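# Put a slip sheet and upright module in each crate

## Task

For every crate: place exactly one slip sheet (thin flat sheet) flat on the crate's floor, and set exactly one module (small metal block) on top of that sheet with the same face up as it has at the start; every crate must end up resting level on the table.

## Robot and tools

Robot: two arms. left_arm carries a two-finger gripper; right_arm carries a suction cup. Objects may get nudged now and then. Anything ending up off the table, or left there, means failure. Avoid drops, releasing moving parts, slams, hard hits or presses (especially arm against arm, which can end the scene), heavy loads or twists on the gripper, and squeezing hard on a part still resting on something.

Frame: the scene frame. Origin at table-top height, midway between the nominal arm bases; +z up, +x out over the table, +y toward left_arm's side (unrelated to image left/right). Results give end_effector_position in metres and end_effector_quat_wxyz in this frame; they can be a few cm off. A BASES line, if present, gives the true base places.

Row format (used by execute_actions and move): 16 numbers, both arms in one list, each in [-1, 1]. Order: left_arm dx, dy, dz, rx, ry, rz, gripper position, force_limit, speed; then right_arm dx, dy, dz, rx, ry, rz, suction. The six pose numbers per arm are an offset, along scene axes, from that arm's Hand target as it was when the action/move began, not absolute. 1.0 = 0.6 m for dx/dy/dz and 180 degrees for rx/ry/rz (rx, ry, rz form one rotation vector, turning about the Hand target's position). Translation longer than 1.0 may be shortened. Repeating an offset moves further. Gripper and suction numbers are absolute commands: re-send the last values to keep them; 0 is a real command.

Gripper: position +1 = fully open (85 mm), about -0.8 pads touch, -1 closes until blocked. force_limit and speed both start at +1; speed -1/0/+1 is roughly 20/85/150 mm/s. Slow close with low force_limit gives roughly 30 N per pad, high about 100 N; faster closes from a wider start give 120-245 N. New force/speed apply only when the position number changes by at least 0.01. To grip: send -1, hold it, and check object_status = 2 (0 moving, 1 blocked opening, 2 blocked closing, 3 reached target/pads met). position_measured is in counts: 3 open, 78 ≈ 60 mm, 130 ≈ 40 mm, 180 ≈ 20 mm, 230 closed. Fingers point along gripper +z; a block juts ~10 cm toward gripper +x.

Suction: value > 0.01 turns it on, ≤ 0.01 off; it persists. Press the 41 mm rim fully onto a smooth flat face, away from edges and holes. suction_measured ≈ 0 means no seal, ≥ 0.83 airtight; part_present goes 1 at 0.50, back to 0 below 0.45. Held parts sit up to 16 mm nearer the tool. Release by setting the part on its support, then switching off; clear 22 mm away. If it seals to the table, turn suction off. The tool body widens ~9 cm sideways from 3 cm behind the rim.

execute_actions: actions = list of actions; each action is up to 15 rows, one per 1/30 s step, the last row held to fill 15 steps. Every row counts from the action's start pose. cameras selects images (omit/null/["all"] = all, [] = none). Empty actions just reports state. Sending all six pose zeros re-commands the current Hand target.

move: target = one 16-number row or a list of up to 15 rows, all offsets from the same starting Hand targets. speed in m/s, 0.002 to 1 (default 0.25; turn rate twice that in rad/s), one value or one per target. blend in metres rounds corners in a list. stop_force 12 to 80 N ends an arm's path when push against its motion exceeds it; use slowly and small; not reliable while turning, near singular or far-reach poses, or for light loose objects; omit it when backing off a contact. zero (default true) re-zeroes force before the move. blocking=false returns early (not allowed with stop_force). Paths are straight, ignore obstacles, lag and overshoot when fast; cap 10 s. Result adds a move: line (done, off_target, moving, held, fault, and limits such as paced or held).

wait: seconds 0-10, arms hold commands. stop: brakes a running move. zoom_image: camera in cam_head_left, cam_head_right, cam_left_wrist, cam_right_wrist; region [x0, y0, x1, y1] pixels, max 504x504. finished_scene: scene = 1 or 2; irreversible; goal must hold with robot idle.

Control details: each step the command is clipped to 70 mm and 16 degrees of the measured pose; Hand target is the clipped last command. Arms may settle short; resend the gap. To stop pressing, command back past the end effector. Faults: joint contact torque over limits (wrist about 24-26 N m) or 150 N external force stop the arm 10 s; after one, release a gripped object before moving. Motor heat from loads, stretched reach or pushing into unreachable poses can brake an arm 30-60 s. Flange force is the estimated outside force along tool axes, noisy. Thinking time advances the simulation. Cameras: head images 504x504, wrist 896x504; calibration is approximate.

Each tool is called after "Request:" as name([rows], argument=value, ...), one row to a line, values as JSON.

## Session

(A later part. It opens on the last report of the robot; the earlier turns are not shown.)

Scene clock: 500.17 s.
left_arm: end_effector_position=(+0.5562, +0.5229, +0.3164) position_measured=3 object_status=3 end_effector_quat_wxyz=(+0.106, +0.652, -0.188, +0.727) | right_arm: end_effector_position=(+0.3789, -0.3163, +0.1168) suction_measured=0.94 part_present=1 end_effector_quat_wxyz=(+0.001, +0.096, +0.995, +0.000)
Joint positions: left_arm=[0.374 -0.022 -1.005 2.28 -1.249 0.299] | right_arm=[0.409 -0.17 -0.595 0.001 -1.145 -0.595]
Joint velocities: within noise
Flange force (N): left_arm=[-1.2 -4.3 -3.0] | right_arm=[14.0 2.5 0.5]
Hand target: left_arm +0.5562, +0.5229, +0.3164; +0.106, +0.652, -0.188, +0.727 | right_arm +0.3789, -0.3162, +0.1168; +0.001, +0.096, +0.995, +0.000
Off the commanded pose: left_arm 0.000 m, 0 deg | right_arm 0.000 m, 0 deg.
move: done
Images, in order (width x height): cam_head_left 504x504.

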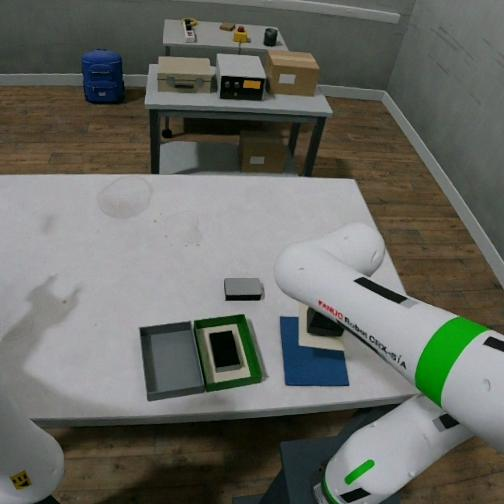

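Request:
move([
  [0,0,0,0,0,0,1,0,0,-0.048,0.5965,0,0,0,0.1006,1],
  [0,0,0,0,0,0,1,0,0,-0.048,0.5965,-0.14,0,0,0.1006,1],
], speed=0.15, cameras=["cam_head_right","cam_head_left"])

Request:
zoom_image(camera="cam_head_left", region=[130, 310, 230, 410])

Request:
zoom_image(camera="cam_head_right", region=[130, 310, 230, 410])

Scene clock: 538.37 s.
left_arm: end_effector_position=(+0.5562, +0.5229, +0.3164) position_measured=3 object_status=3 end_effector_quat_wxyz=(+0.106, +0.652, -0.188, +0.727) | right_arm: end_effector_position=(+0.3500, +0.0416, +0.0327) suction_measured=0.94 part_present=1 end_effector_quat_wxyz=(+0.000, -0.062, +0.998, +0.000)
Joint positions: left_arm=[0.374 -0.022 -1.005 2.28 -1.249 0.299] | right_arm=[1.131 0.289 -0.332 0.001 -0.949 -1]
Joint velocities: within noise
Flange force (N): left_arm=[-1.4 -4.9 -3.2] | right_arm=[12.3 -8.7 -4.2]
Hand target: left_arm +0.5562, +0.5229, +0.3164; +0.106, +0.652, -0.188, +0.727 | right_arm +0.3501, +0.0417, +0.0328; +0.001, -0.062, +0.998, +0.000
Off the commanded pose: left_arm 0.000 m, 0 deg | right_arm 0.000 m, 0 deg.
move: done
Images, in order (width x height): cam_head_left 504x504, cam_head_right 504x504.

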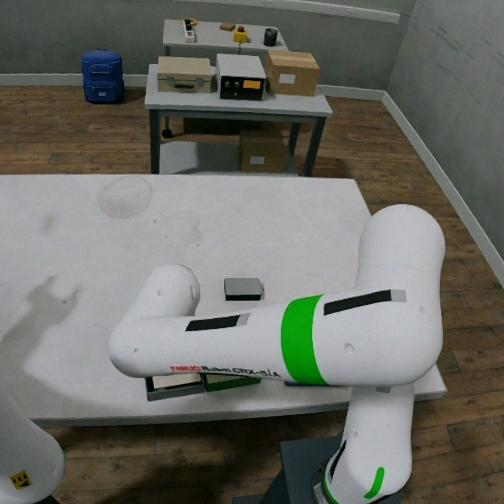

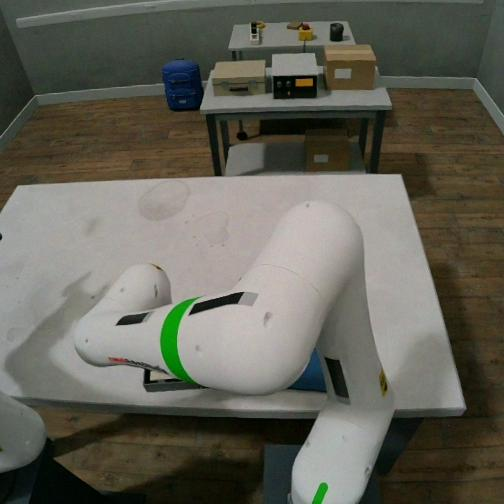

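Scaled by 5.040.

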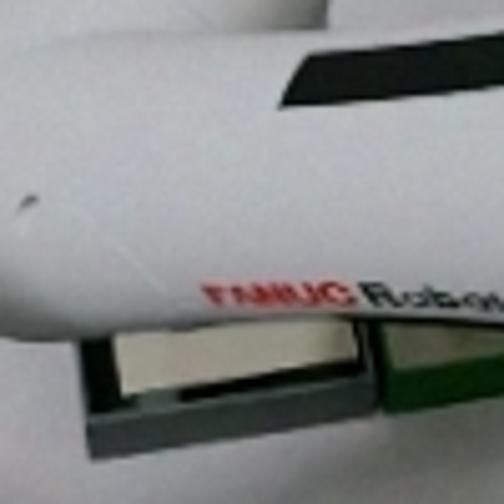

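Scaled by 5.040.

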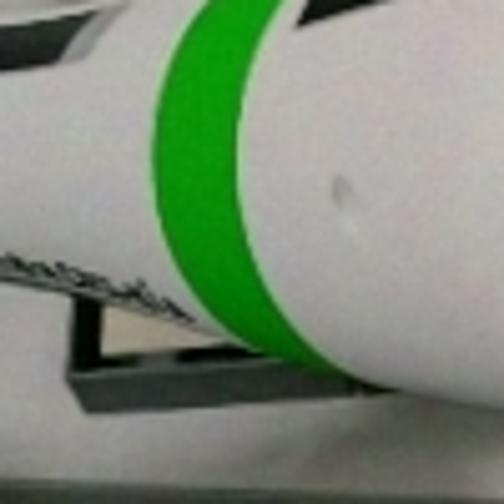

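Request:
move(target=[0,0,0,0,0,0,1,0,0,0.0025,0.006,-0.03,0,0,0,1], speed=0.02, cameras=["cam_head_left"])

Request:
zoom_image(camera="cam_head_left", region=[130, 330, 210, 410])

Scene clock: 550.30 s.
left_arm: end_effector_position=(+0.5562, +0.5229, +0.3164) position_measured=3 object_status=3 end_effector_quat_wxyz=(+0.106, +0.652, -0.188, +0.727) | right_arm: end_effector_position=(+0.3515, +0.0452, +0.0148) suction_measured=0.94 part_present=1 end_effector_quat_wxyz=(+0.001, -0.062, +0.998, +0.000)
Joint positions: left_arm=[0.374 -0.022 -1.005 2.28 -1.249 0.299] | right_arm=[1.131 0.325 -0.336 0.001 -0.909 -1.001]
Joint velocities: within noise
Flange force (N): left_arm=[-1.7 -5.2 -3.0] | right_arm=[11.9 -7.4 -4.5]
Hand target: left_arm +0.5562, +0.5229, +0.3164; +0.106, +0.652, -0.188, +0.727 | right_arm +0.3516, +0.0453, +0.0148; +0.001, -0.062, +0.998, +0.000
Off the commanded pose: left_arm 0.000 m, 0 deg | right_arm 0.000 m, 0 deg.
move: done
Images, in order (width x height): cam_head_left 504x504.

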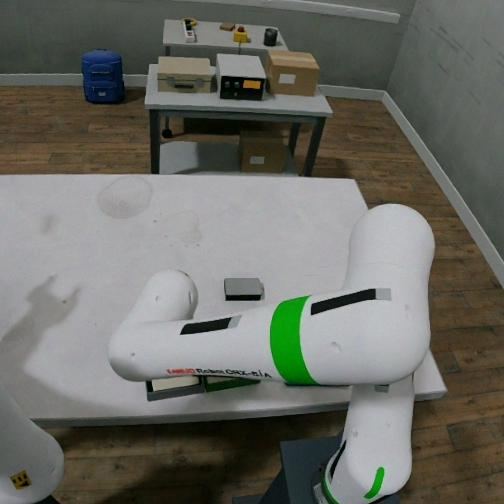

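Scaled by 6.300.

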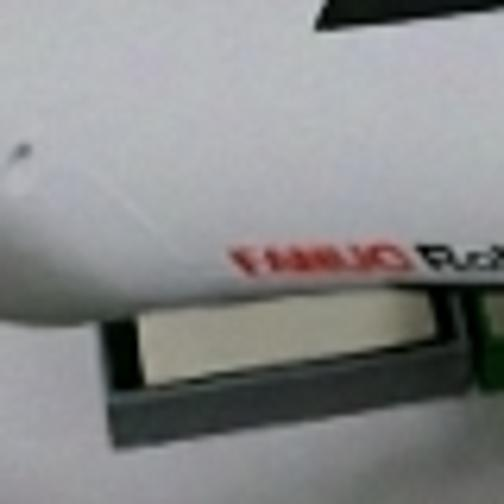

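Request:
move(target=[0,0,0,0,0,0,1,0,0,0,0.004,-0.044,0,0,0,1], speed=0.012, stop_force=12, cameras=["cam_head_left"])

Request:
execute_actions([
  [[0,0,0,0,0,0,1,0,0,0,0,0.003,0,0,0,0]],
], cameras=[])

Request:
move([
  [0,0,0,0,0,0,1,0,0,0,0,0.06,0,0,0,0],
  [0,0,0,0,0,0,1,0,0,0.06,0,0.25,0,0,0,0],
], speed=[0.04,0.2], cameras=["cam_right_wrist","cam_head_left"])

Scene clock: 570.23 s.
left_arm: end_effector_position=(+0.5562, +0.5229, +0.3164) position_measured=3 object_status=3 end_effector_quat_wxyz=(+0.106, +0.652, -0.188, +0.727) | right_arm: end_effector_position=(+0.3517, +0.0477, -0.0107) suction_measured=0.94 part_present=1 end_effector_quat_wxyz=(+0.001, -0.062, +0.998, +0.000)
Joint positions: left_arm=[0.374 -0.022 -1.005 2.28 -1.249 0.299] | right_arm=[1.133 0.371 -0.348 0.002 -0.852 -1.003]
Joint velocities: within noise
Flange force (N): left_arm=[-1.4 -5.4 -3.3] | right_arm=[13.3 -8.1 -29.3]
Hand target: left_arm +0.5562, +0.5229, +0.3164; +0.106, +0.652, -0.188, +0.727 | right_arm +0.3516, +0.0476, -0.0107; +0.001, -0.062, +0.998, +0.000 (not the last commanded pose)
Off the commanded pose: left_arm 0.000 m, 0 deg | right_arm 0.001 m, 0 deg.
move: contact (right_arm)
Images, in order (width x height): cam_head_left 504x504.

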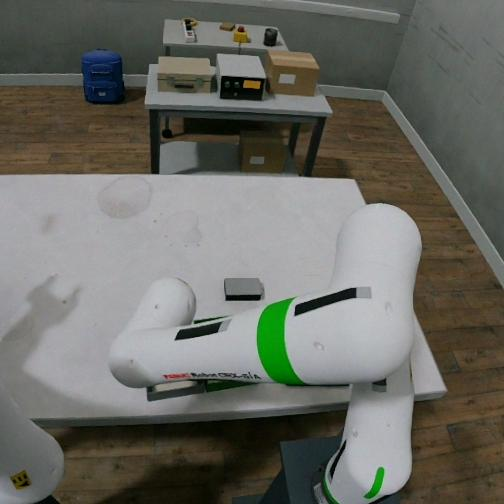

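Scene clock: 570.93 s.
left_arm: end_effector_position=(+0.5562, +0.5229, +0.3164) position_measured=3 object_status=3 end_effector_quat_wxyz=(+0.106, +0.652, -0.188, +0.727) | right_arm: end_effector_position=(+0.3516, +0.0477, -0.0089) suction_measured=0.00 part_present=0 end_effector_quat_wxyz=(+0.001, -0.062, +0.998, +0.000)
Joint positions: left_arm=[0.374 -0.022 -1.005 2.28 -1.249 0.299] | right_arm=[1.133 0.368 -0.347 0.001 -0.856 -1.003]
Joint velocities: within noise
Flange force (N): left_arm=[-1.2 -4.7 -3.4] | right_arm=[11.8 -7.4 -19.9]
Hand target: left_arm +0.5562, +0.5229, +0.3164; +0.106, +0.652, -0.188, +0.727 | right_arm +0.3516, +0.0476, -0.0089; +0.001, -0.062, +0.998, +0.000
Off the commanded pose: left_arm 0.000 m, 0 deg | right_arm 0.000 m, 0 deg.
No camera images: "cameras" was empty.

Scene clock: 572.83 s.
left_arm: end_effector_position=(+0.5562, +0.5229, +0.3164) position_measured=3 object_status=3 end_effector_quat_wxyz=(+0.106, +0.652, -0.188, +0.727) | right_arm: end_effector_position=(+0.3876, +0.0476, +0.1411) suction_measured=0.00 part_present=0 end_effector_quat_wxyz=(+0.001, -0.062, +0.998, +0.000)
Joint positions: left_arm=[0.374 -0.022 -1.005 2.28 -1.249 0.299] | right_arm=[1.067 0.231 -0.121 0.001 -1.218 -0.936]
Joint velocities: within noise
Flange force (N): left_arm=[-1.4 -4.3 -2.9] | right_arm=[12.0 -7.4 -0.5]
Hand target: left_arm +0.5562, +0.5229, +0.3164; +0.106, +0.652, -0.188, +0.727 | right_arm +0.3876, +0.0476, +0.1411; +0.001, -0.062, +0.998, +0.000
Off the commanded pose: left_arm 0.000 m, 0 deg | right_arm 0.000 m, 0 deg.
move: done
camera_calibration:
cam_right_wrist: T_world_to_cam=[[0.141907, -0.987291, 0.0715427, -0.0211632], [-0.912583, -0.102485, 0.395839, 0.337834], [-0.383476, -0.121461, -0.915529, 0.340982], [0, 0, 0, 1]] pos_world=[0.442064, 0.0551449, 0.179966]
Images, in order (width x height): cam_head_left 504x504, cam_right_wrist 896x504.

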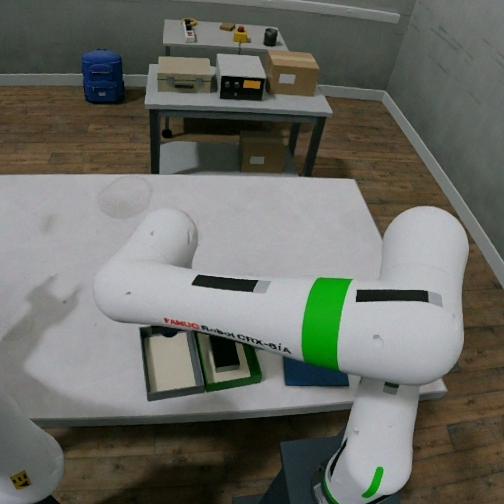

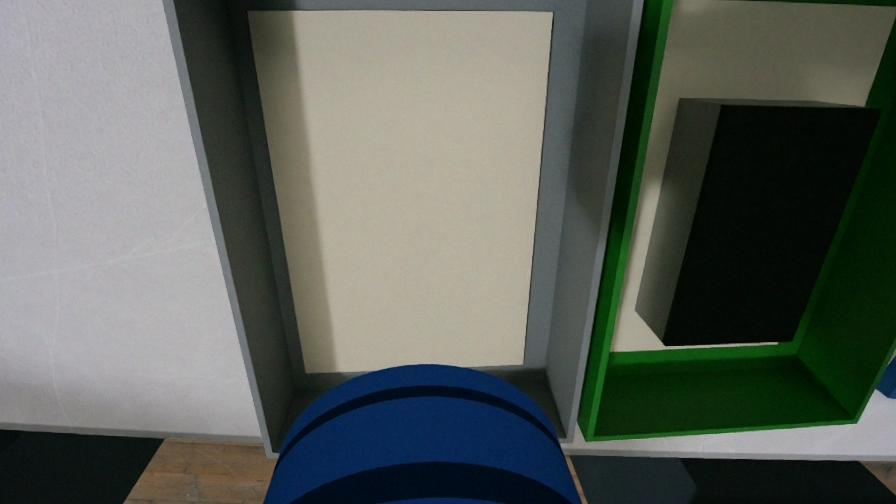

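Request:
move([
  [0,0,0,0,0,0,1,0,0,0.35,-0.333,0,0,0,-0.04,0],
  [0,0,0,0,0,0,1,0,0,0.35,-0.333,-0.16,0,0,-0.04,0],
], speed=[0.25,0.2], blend=[0.02,0], cameras=[])

Request:
move(target=[0,0,0,0,0,0,1,0,0,0,0,-0.062,0,0,0,1], speed=0.012, stop_force=12, cameras=["cam_head_left","cam_right_wrist"])

Request:
move([
  [0,0,0,0,0,0,1,0,0,0,0,0.05,0,0,0,1],
  [0,0,0,0,0,0,1,0,0,0,0,0.15,0,0,0,1],
], speed=[0.04,0.15], cameras=["cam_right_wrist"])

Scene clock: 593.07 s.
left_arm: end_effector_position=(+0.5562, +0.5229, +0.3164) position_measured=3 object_status=3 end_effector_quat_wxyz=(+0.106, +0.652, -0.188, +0.727) | right_arm: end_effector_position=(+0.5975, -0.1521, +0.0451) suction_measured=0.00 part_present=0 end_effector_quat_wxyz=(+0.001, +0.001, +1.000, +0.000)
Joint positions: left_arm=[0.374 -0.022 -1.005 2.28 -1.249 0.299] | right_arm=[0.521 0.505 0.011 0 -1.076 -0.516]
Joint velocities: within noise
Flange force (N): left_arm=[-1.6 -5.6 -3.6] | right_arm=[15.4 -2.9 -2.5]
Hand target: left_arm +0.5562, +0.5229, +0.3164; +0.106, +0.652, -0.188, +0.727 | right_arm +0.5976, -0.1522, +0.0451; +0.001, +0.001, +1.000, +0.000
Off the commanded pose: left_arm 0.000 m, 0 deg | right_arm 0.000 m, 0 deg.
move: done
No camera images: "cameras" was empty.

Scene clock: 596.20 s.
left_arm: end_effector_position=(+0.5562, +0.5229, +0.3164) position_measured=3 object_status=3 end_effector_quat_wxyz=(+0.106, +0.652, -0.188, +0.727) | right_arm: end_effector_position=(+0.5977, -0.1521, +0.0149) suction_measured=1.00 part_present=1 end_effector_quat_wxyz=(+0.001, +0.001, +1.000, +0.000)
Joint positions: left_arm=[0.374 -0.022 -1.005 2.28 -1.249 0.299] | right_arm=[0.521 0.542 -0.012 0.001 -1.015 -0.516]
Joint velocities: within noise
Flange force (N): left_arm=[-1.7 -4.7 -2.8] | right_arm=[21.0 -1.6 -32.2]
Hand target: left_arm +0.5562, +0.5229, +0.3164; +0.106, +0.652, -0.188, +0.727 | right_arm +0.5977, -0.1521, +0.0149; +0.001, +0.001, +1.000, +0.000 (not the last commanded pose)
Off the commanded pose: left_arm 0.000 m, 0 deg | right_arm 0.007 m, 0 deg.
move: contact (right_arm)
camera_calibration:
cam_right_wrist: T_world_to_cam=[[0.0169553, -0.997304, 0.0713885, -0.165942], [-0.91833, 0.0127057, 0.395611, 0.580102], [-0.395452, -0.0722659, -0.91564, 0.29631], [0, 0, 0, 1]] pos_world=[0.652715, -0.151452, 0.0536654]
Images, in order (width x height): cam_head_left 504x504, cam_right_wrist 896x504.

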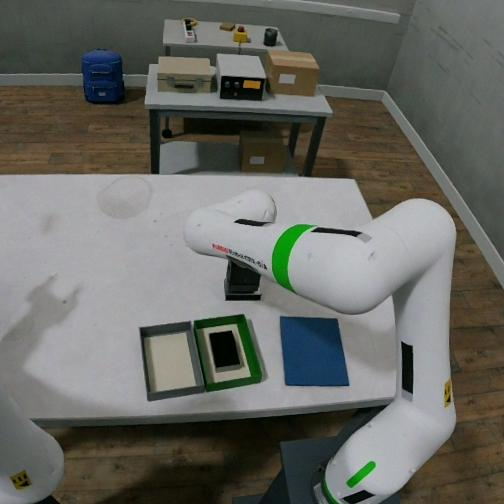

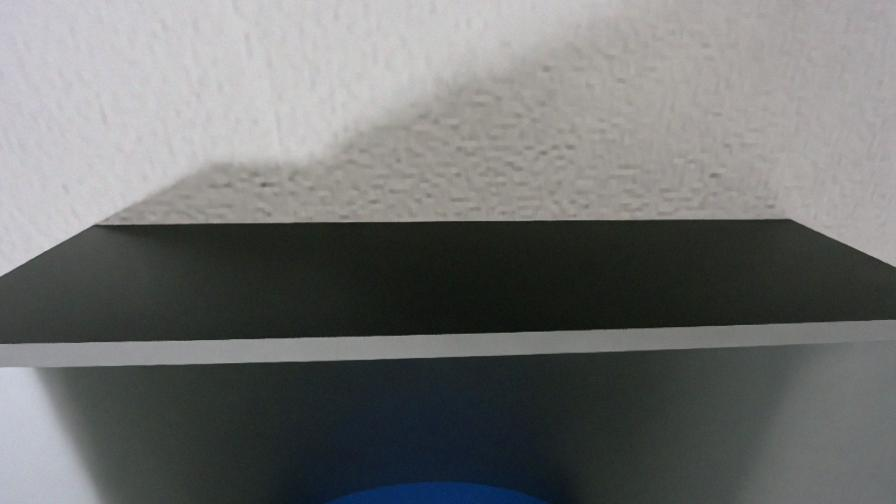

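Scene clock: 597.70 s.
left_arm: end_effector_position=(+0.5562, +0.5229, +0.3164) position_measured=3 object_status=3 end_effector_quat_wxyz=(+0.106, +0.652, -0.188, +0.727) | right_arm: end_effector_position=(+0.5977, -0.1522, +0.1050) suction_measured=1.00 part_present=1 end_effector_quat_wxyz=(+0.001, +0.001, +1.000, +0.000)
Joint positions: left_arm=[0.374 -0.022 -1.005 2.28 -1.249 0.299] | right_arm=[0.521 0.444 0.074 0.001 -1.2 -0.516]
Joint velocities: within noise
Flange force (N): left_arm=[-1.4 -5.2 -3.1] | right_arm=[16.7 -3.5 -0.5]
Hand target: left_arm +0.5562, +0.5229, +0.3164; +0.106, +0.652, -0.188, +0.727 | right_arm +0.5977, -0.1521, +0.1049; +0.001, +0.001, +1.000, +0.000
Off the commanded pose: left_arm 0.000 m, 0 deg | right_arm 0.000 m, 0 deg.
move: done
camera_calibration:
cam_right_wrist: T_world_to_cam=[[0.0169341, -0.997289, 0.0716092, -0.17249], [-0.918385, 0.0128027, 0.39548, 0.544529], [-0.395325, -0.0724619, -0.915679, 0.378696], [0, 0, 0, 1]] pos_world=[0.652716, -0.151553, 0.143765]
Images, in order (width x height): cam_right_wrist 896x504.

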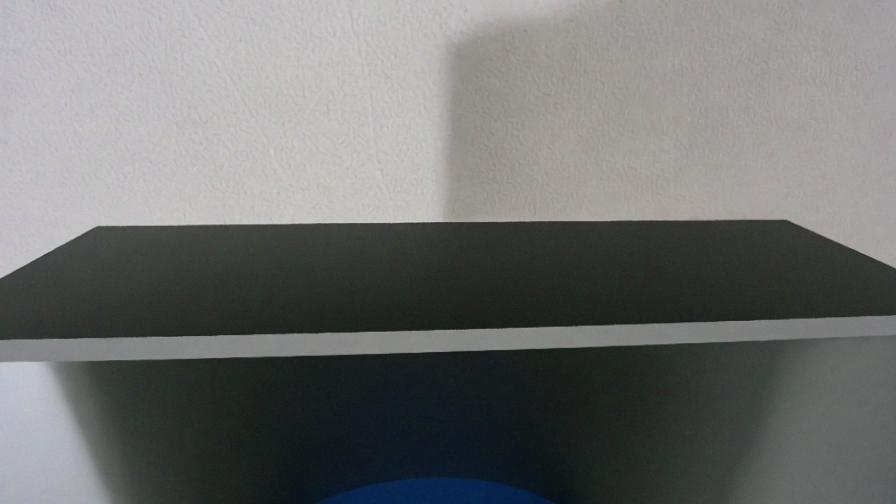

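Request:
move([
  [0,0,0,0,0,0,1,0,0,-0.3605,0.339,0.01,0,0,0.539,1],
  [0,0,0,0,0,0,1,0,0,-0.3605,0.339,-0.1,0,0,0.539,1],
], speed=[0.4,0.1], cameras=["cam_head_left","cam_right_wrist"])

Request:
move(target=[0,0,0,0,0,0,1,0,0,0,0,-0.06,0,0,0,1], speed=0.012, stop_force=12, cameras=["cam_right_wrist"])

Scene clock: 611.43 s.
left_arm: end_effector_position=(+0.5562, +0.5229, +0.3164) position_measured=3 object_status=3 end_effector_quat_wxyz=(+0.106, +0.652, -0.188, +0.727) | right_arm: end_effector_position=(+0.3814, +0.0513, +0.0449) suction_measured=1.00 part_present=1 end_effector_quat_wxyz=(+0.000, +0.749, -0.663, -0.001)
Joint positions: left_arm=[0.374 -0.022 -1.005 2.28 -1.249 0.299] | right_arm=[1.08 0.333 -0.238 -0.001 -0.999 0.619]
Joint velocities: within noise
Flange force (N): left_arm=[-1.7 -5.5 -3.5] | right_arm=[7.0 12.3 -1.3]
Hand target: left_arm +0.5562, +0.5229, +0.3164; +0.106, +0.652, -0.188, +0.727 | right_arm +0.3814, +0.0513, +0.0449; +0.000, +0.749, -0.663, -0.001
Off the commanded pose: left_arm 0.000 m, 0 deg | right_arm 0.000 m, 0 deg.
move: done
camera_calibration:
cam_right_wrist: T_world_to_cam=[[0.987748, 0.138774, 0.0713885, -0.390119], [0.0996753, -0.912981, 0.395639, 0.0261772], [0.120081, -0.383676, -0.915627, 0.0722697], [0, 0, 0, 1]] pos_world=[0.374051, 0.105766, 0.0836654]
Images, in order (width x height): cam_head_left 504x504, cam_right_wrist 896x504.

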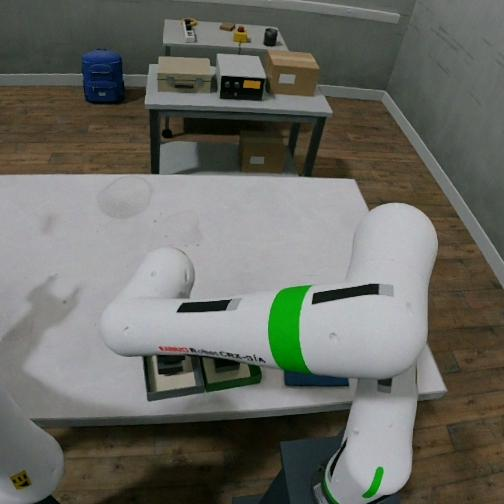

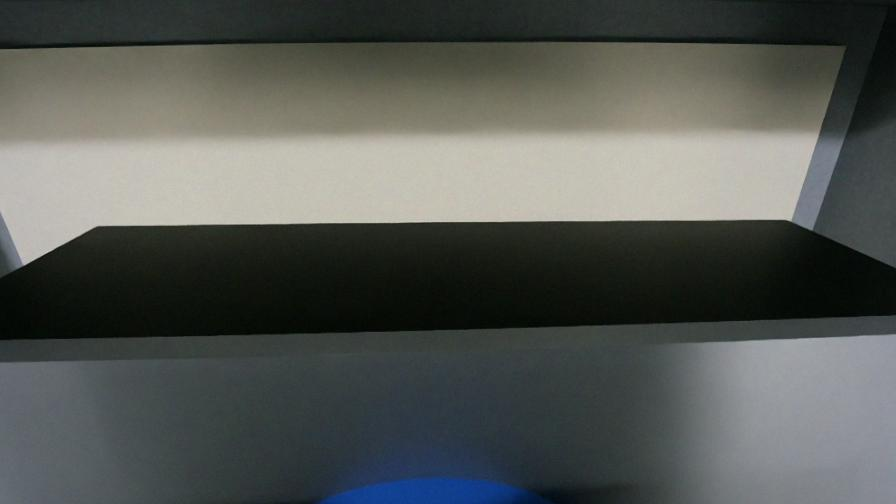

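Scene clock: 614.13 s.
left_arm: end_effector_position=(+0.5562, +0.5229, +0.3164) position_measured=3 object_status=3 end_effector_quat_wxyz=(+0.106, +0.652, -0.188, +0.727) | right_arm: end_effector_position=(+0.3816, +0.0514, +0.0198) suction_measured=1.00 part_present=1 end_effector_quat_wxyz=(-0.001, +0.749, -0.663, -0.001)
Joint positions: left_arm=[0.374 -0.022 -1.005 2.28 -1.249 0.299] | right_arm=[1.08 0.369 -0.258 -0.001 -0.942 0.619]
Joint velocities: within noise
Flange force (N): left_arm=[-1.6 -5.3 -3.0] | right_arm=[6.7 13.7 -26.1]
Hand target: left_arm +0.5562, +0.5229, +0.3164; +0.106, +0.652, -0.188, +0.727 | right_arm +0.3815, +0.0514, +0.0198; -0.001, +0.749, -0.663, -0.001 (not the last commanded pose)
Off the commanded pose: left_arm 0.000 m, 0 deg | right_arm 0.011 m, 0 deg.
move: contact (right_arm)
camera_calibration:
cam_right_wrist: T_world_to_cam=[[0.987687, 0.138965, 0.071855, -0.388474], [0.0996765, -0.912998, 0.395601, 0.0361533], [0.120578, -0.383567, -0.915607, 0.0492063], [0, 0, 0, 1]] pos_world=[0.374154, 0.105866, 0.0586652]
Images, in order (width x height): cam_right_wrist 896x504.

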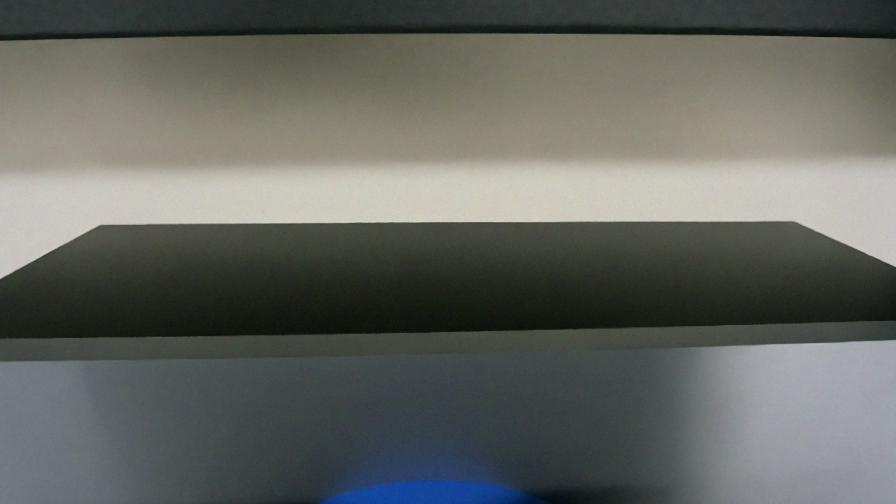

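Request:
execute_actions([
  [[0,0,0,0,0,0,1,0,0,0,0,0,0,0,0,0]],
], cameras=[])

Request:
move([
  [0,0,0,0,0,0,1,0,0,0,0,0.06,0,0,0,0],
  [0,0,0,0,0,0,1,0,0,0.05,0,0.35,0,0,0,0],
], speed=[0.04,0.2], cameras=["cam_right_wrist","cam_head_left"])

Scene clock: 619.37 s.
left_arm: end_effector_position=(+0.5562, +0.5229, +0.3164) position_measured=3 object_status=3 end_effector_quat_wxyz=(+0.106, +0.652, -0.188, +0.727) | right_arm: end_effector_position=(+0.3815, +0.0514, +0.0198) suction_measured=0.00 part_present=0 end_effector_quat_wxyz=(-0.001, +0.749, -0.663, -0.001)
Joint positions: left_arm=[0.374 -0.022 -1.005 2.28 -1.249 0.299] | right_arm=[1.08 0.369 -0.258 -0.001 -0.942 0.619]
Joint velocities: within noise
Flange force (N): left_arm=[-1.4 -5.0 -2.9] | right_arm=[8.5 15.9 -46.2]
Hand target: left_arm +0.5562, +0.5229, +0.3164; +0.106, +0.652, -0.188, +0.727 | right_arm +0.3815, +0.0514, +0.0198; -0.001, +0.749, -0.663, -0.001
Off the commanded pose: left_arm 0.000 m, 0 deg | right_arm 0.000 m, 0 deg.
No camera images: "cameras" was empty.

Scene clock: 621.57 s.
left_arm: end_effector_position=(+0.5562, +0.5229, +0.3164) position_measured=3 object_status=3 end_effector_quat_wxyz=(+0.106, +0.652, -0.188, +0.727) | right_arm: end_effector_position=(+0.4115, +0.0513, +0.2298) suction_measured=0.00 part_present=0 end_effector_quat_wxyz=(-0.001, +0.749, -0.663, -0.001)
Joint positions: left_arm=[0.374 -0.022 -1.005 2.28 -1.249 0.299] | right_arm=[1.029 0.226 0.086 -0.001 -1.43 0.67]
Joint velocities: within noise
Flange force (N): left_arm=[-1.3 -4.3 -3.3] | right_arm=[9.5 14.6 3.1]
Hand target: left_arm +0.5562, +0.5229, +0.3164; +0.106, +0.652, -0.188, +0.727 | right_arm +0.4115, +0.0514, +0.2298; -0.001, +0.749, -0.663, -0.001
Off the commanded pose: left_arm 0.000 m, 0 deg | right_arm 0.000 m, 0 deg.
move: done
camera_calibration:
cam_right_wrist: T_world_to_cam=[[0.987708, 0.138844, 0.0718016, -0.433154], [0.0995866, -0.913014, 0.395585, -0.0499224], [0.12048, -0.383572, -0.915618, 0.23778], [0, 0, 0, 1]] pos_world=[0.404154, 0.105766, 0.268565]
Images, in order (width x height): cam_head_left 504x504, cam_right_wrist 896x504.

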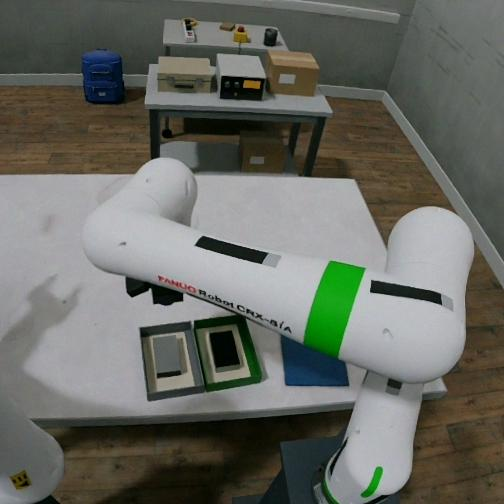

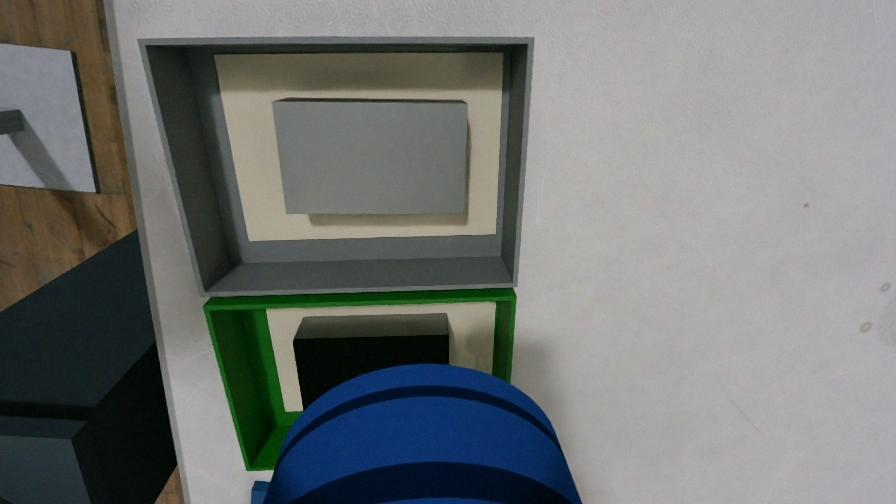

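Request:
zoom_image(camera="cam_head_left", region=[130, 305, 270, 405])

Scaled by 3.600.

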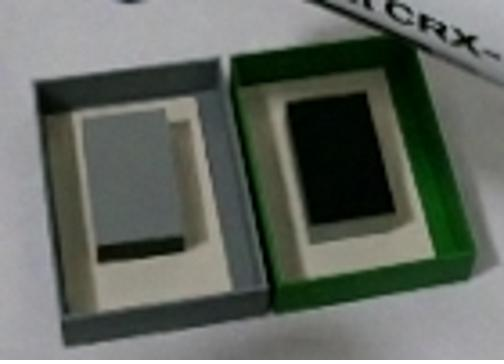

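Request:
finished_scene(scene=1)

The scene is finished: the task was done.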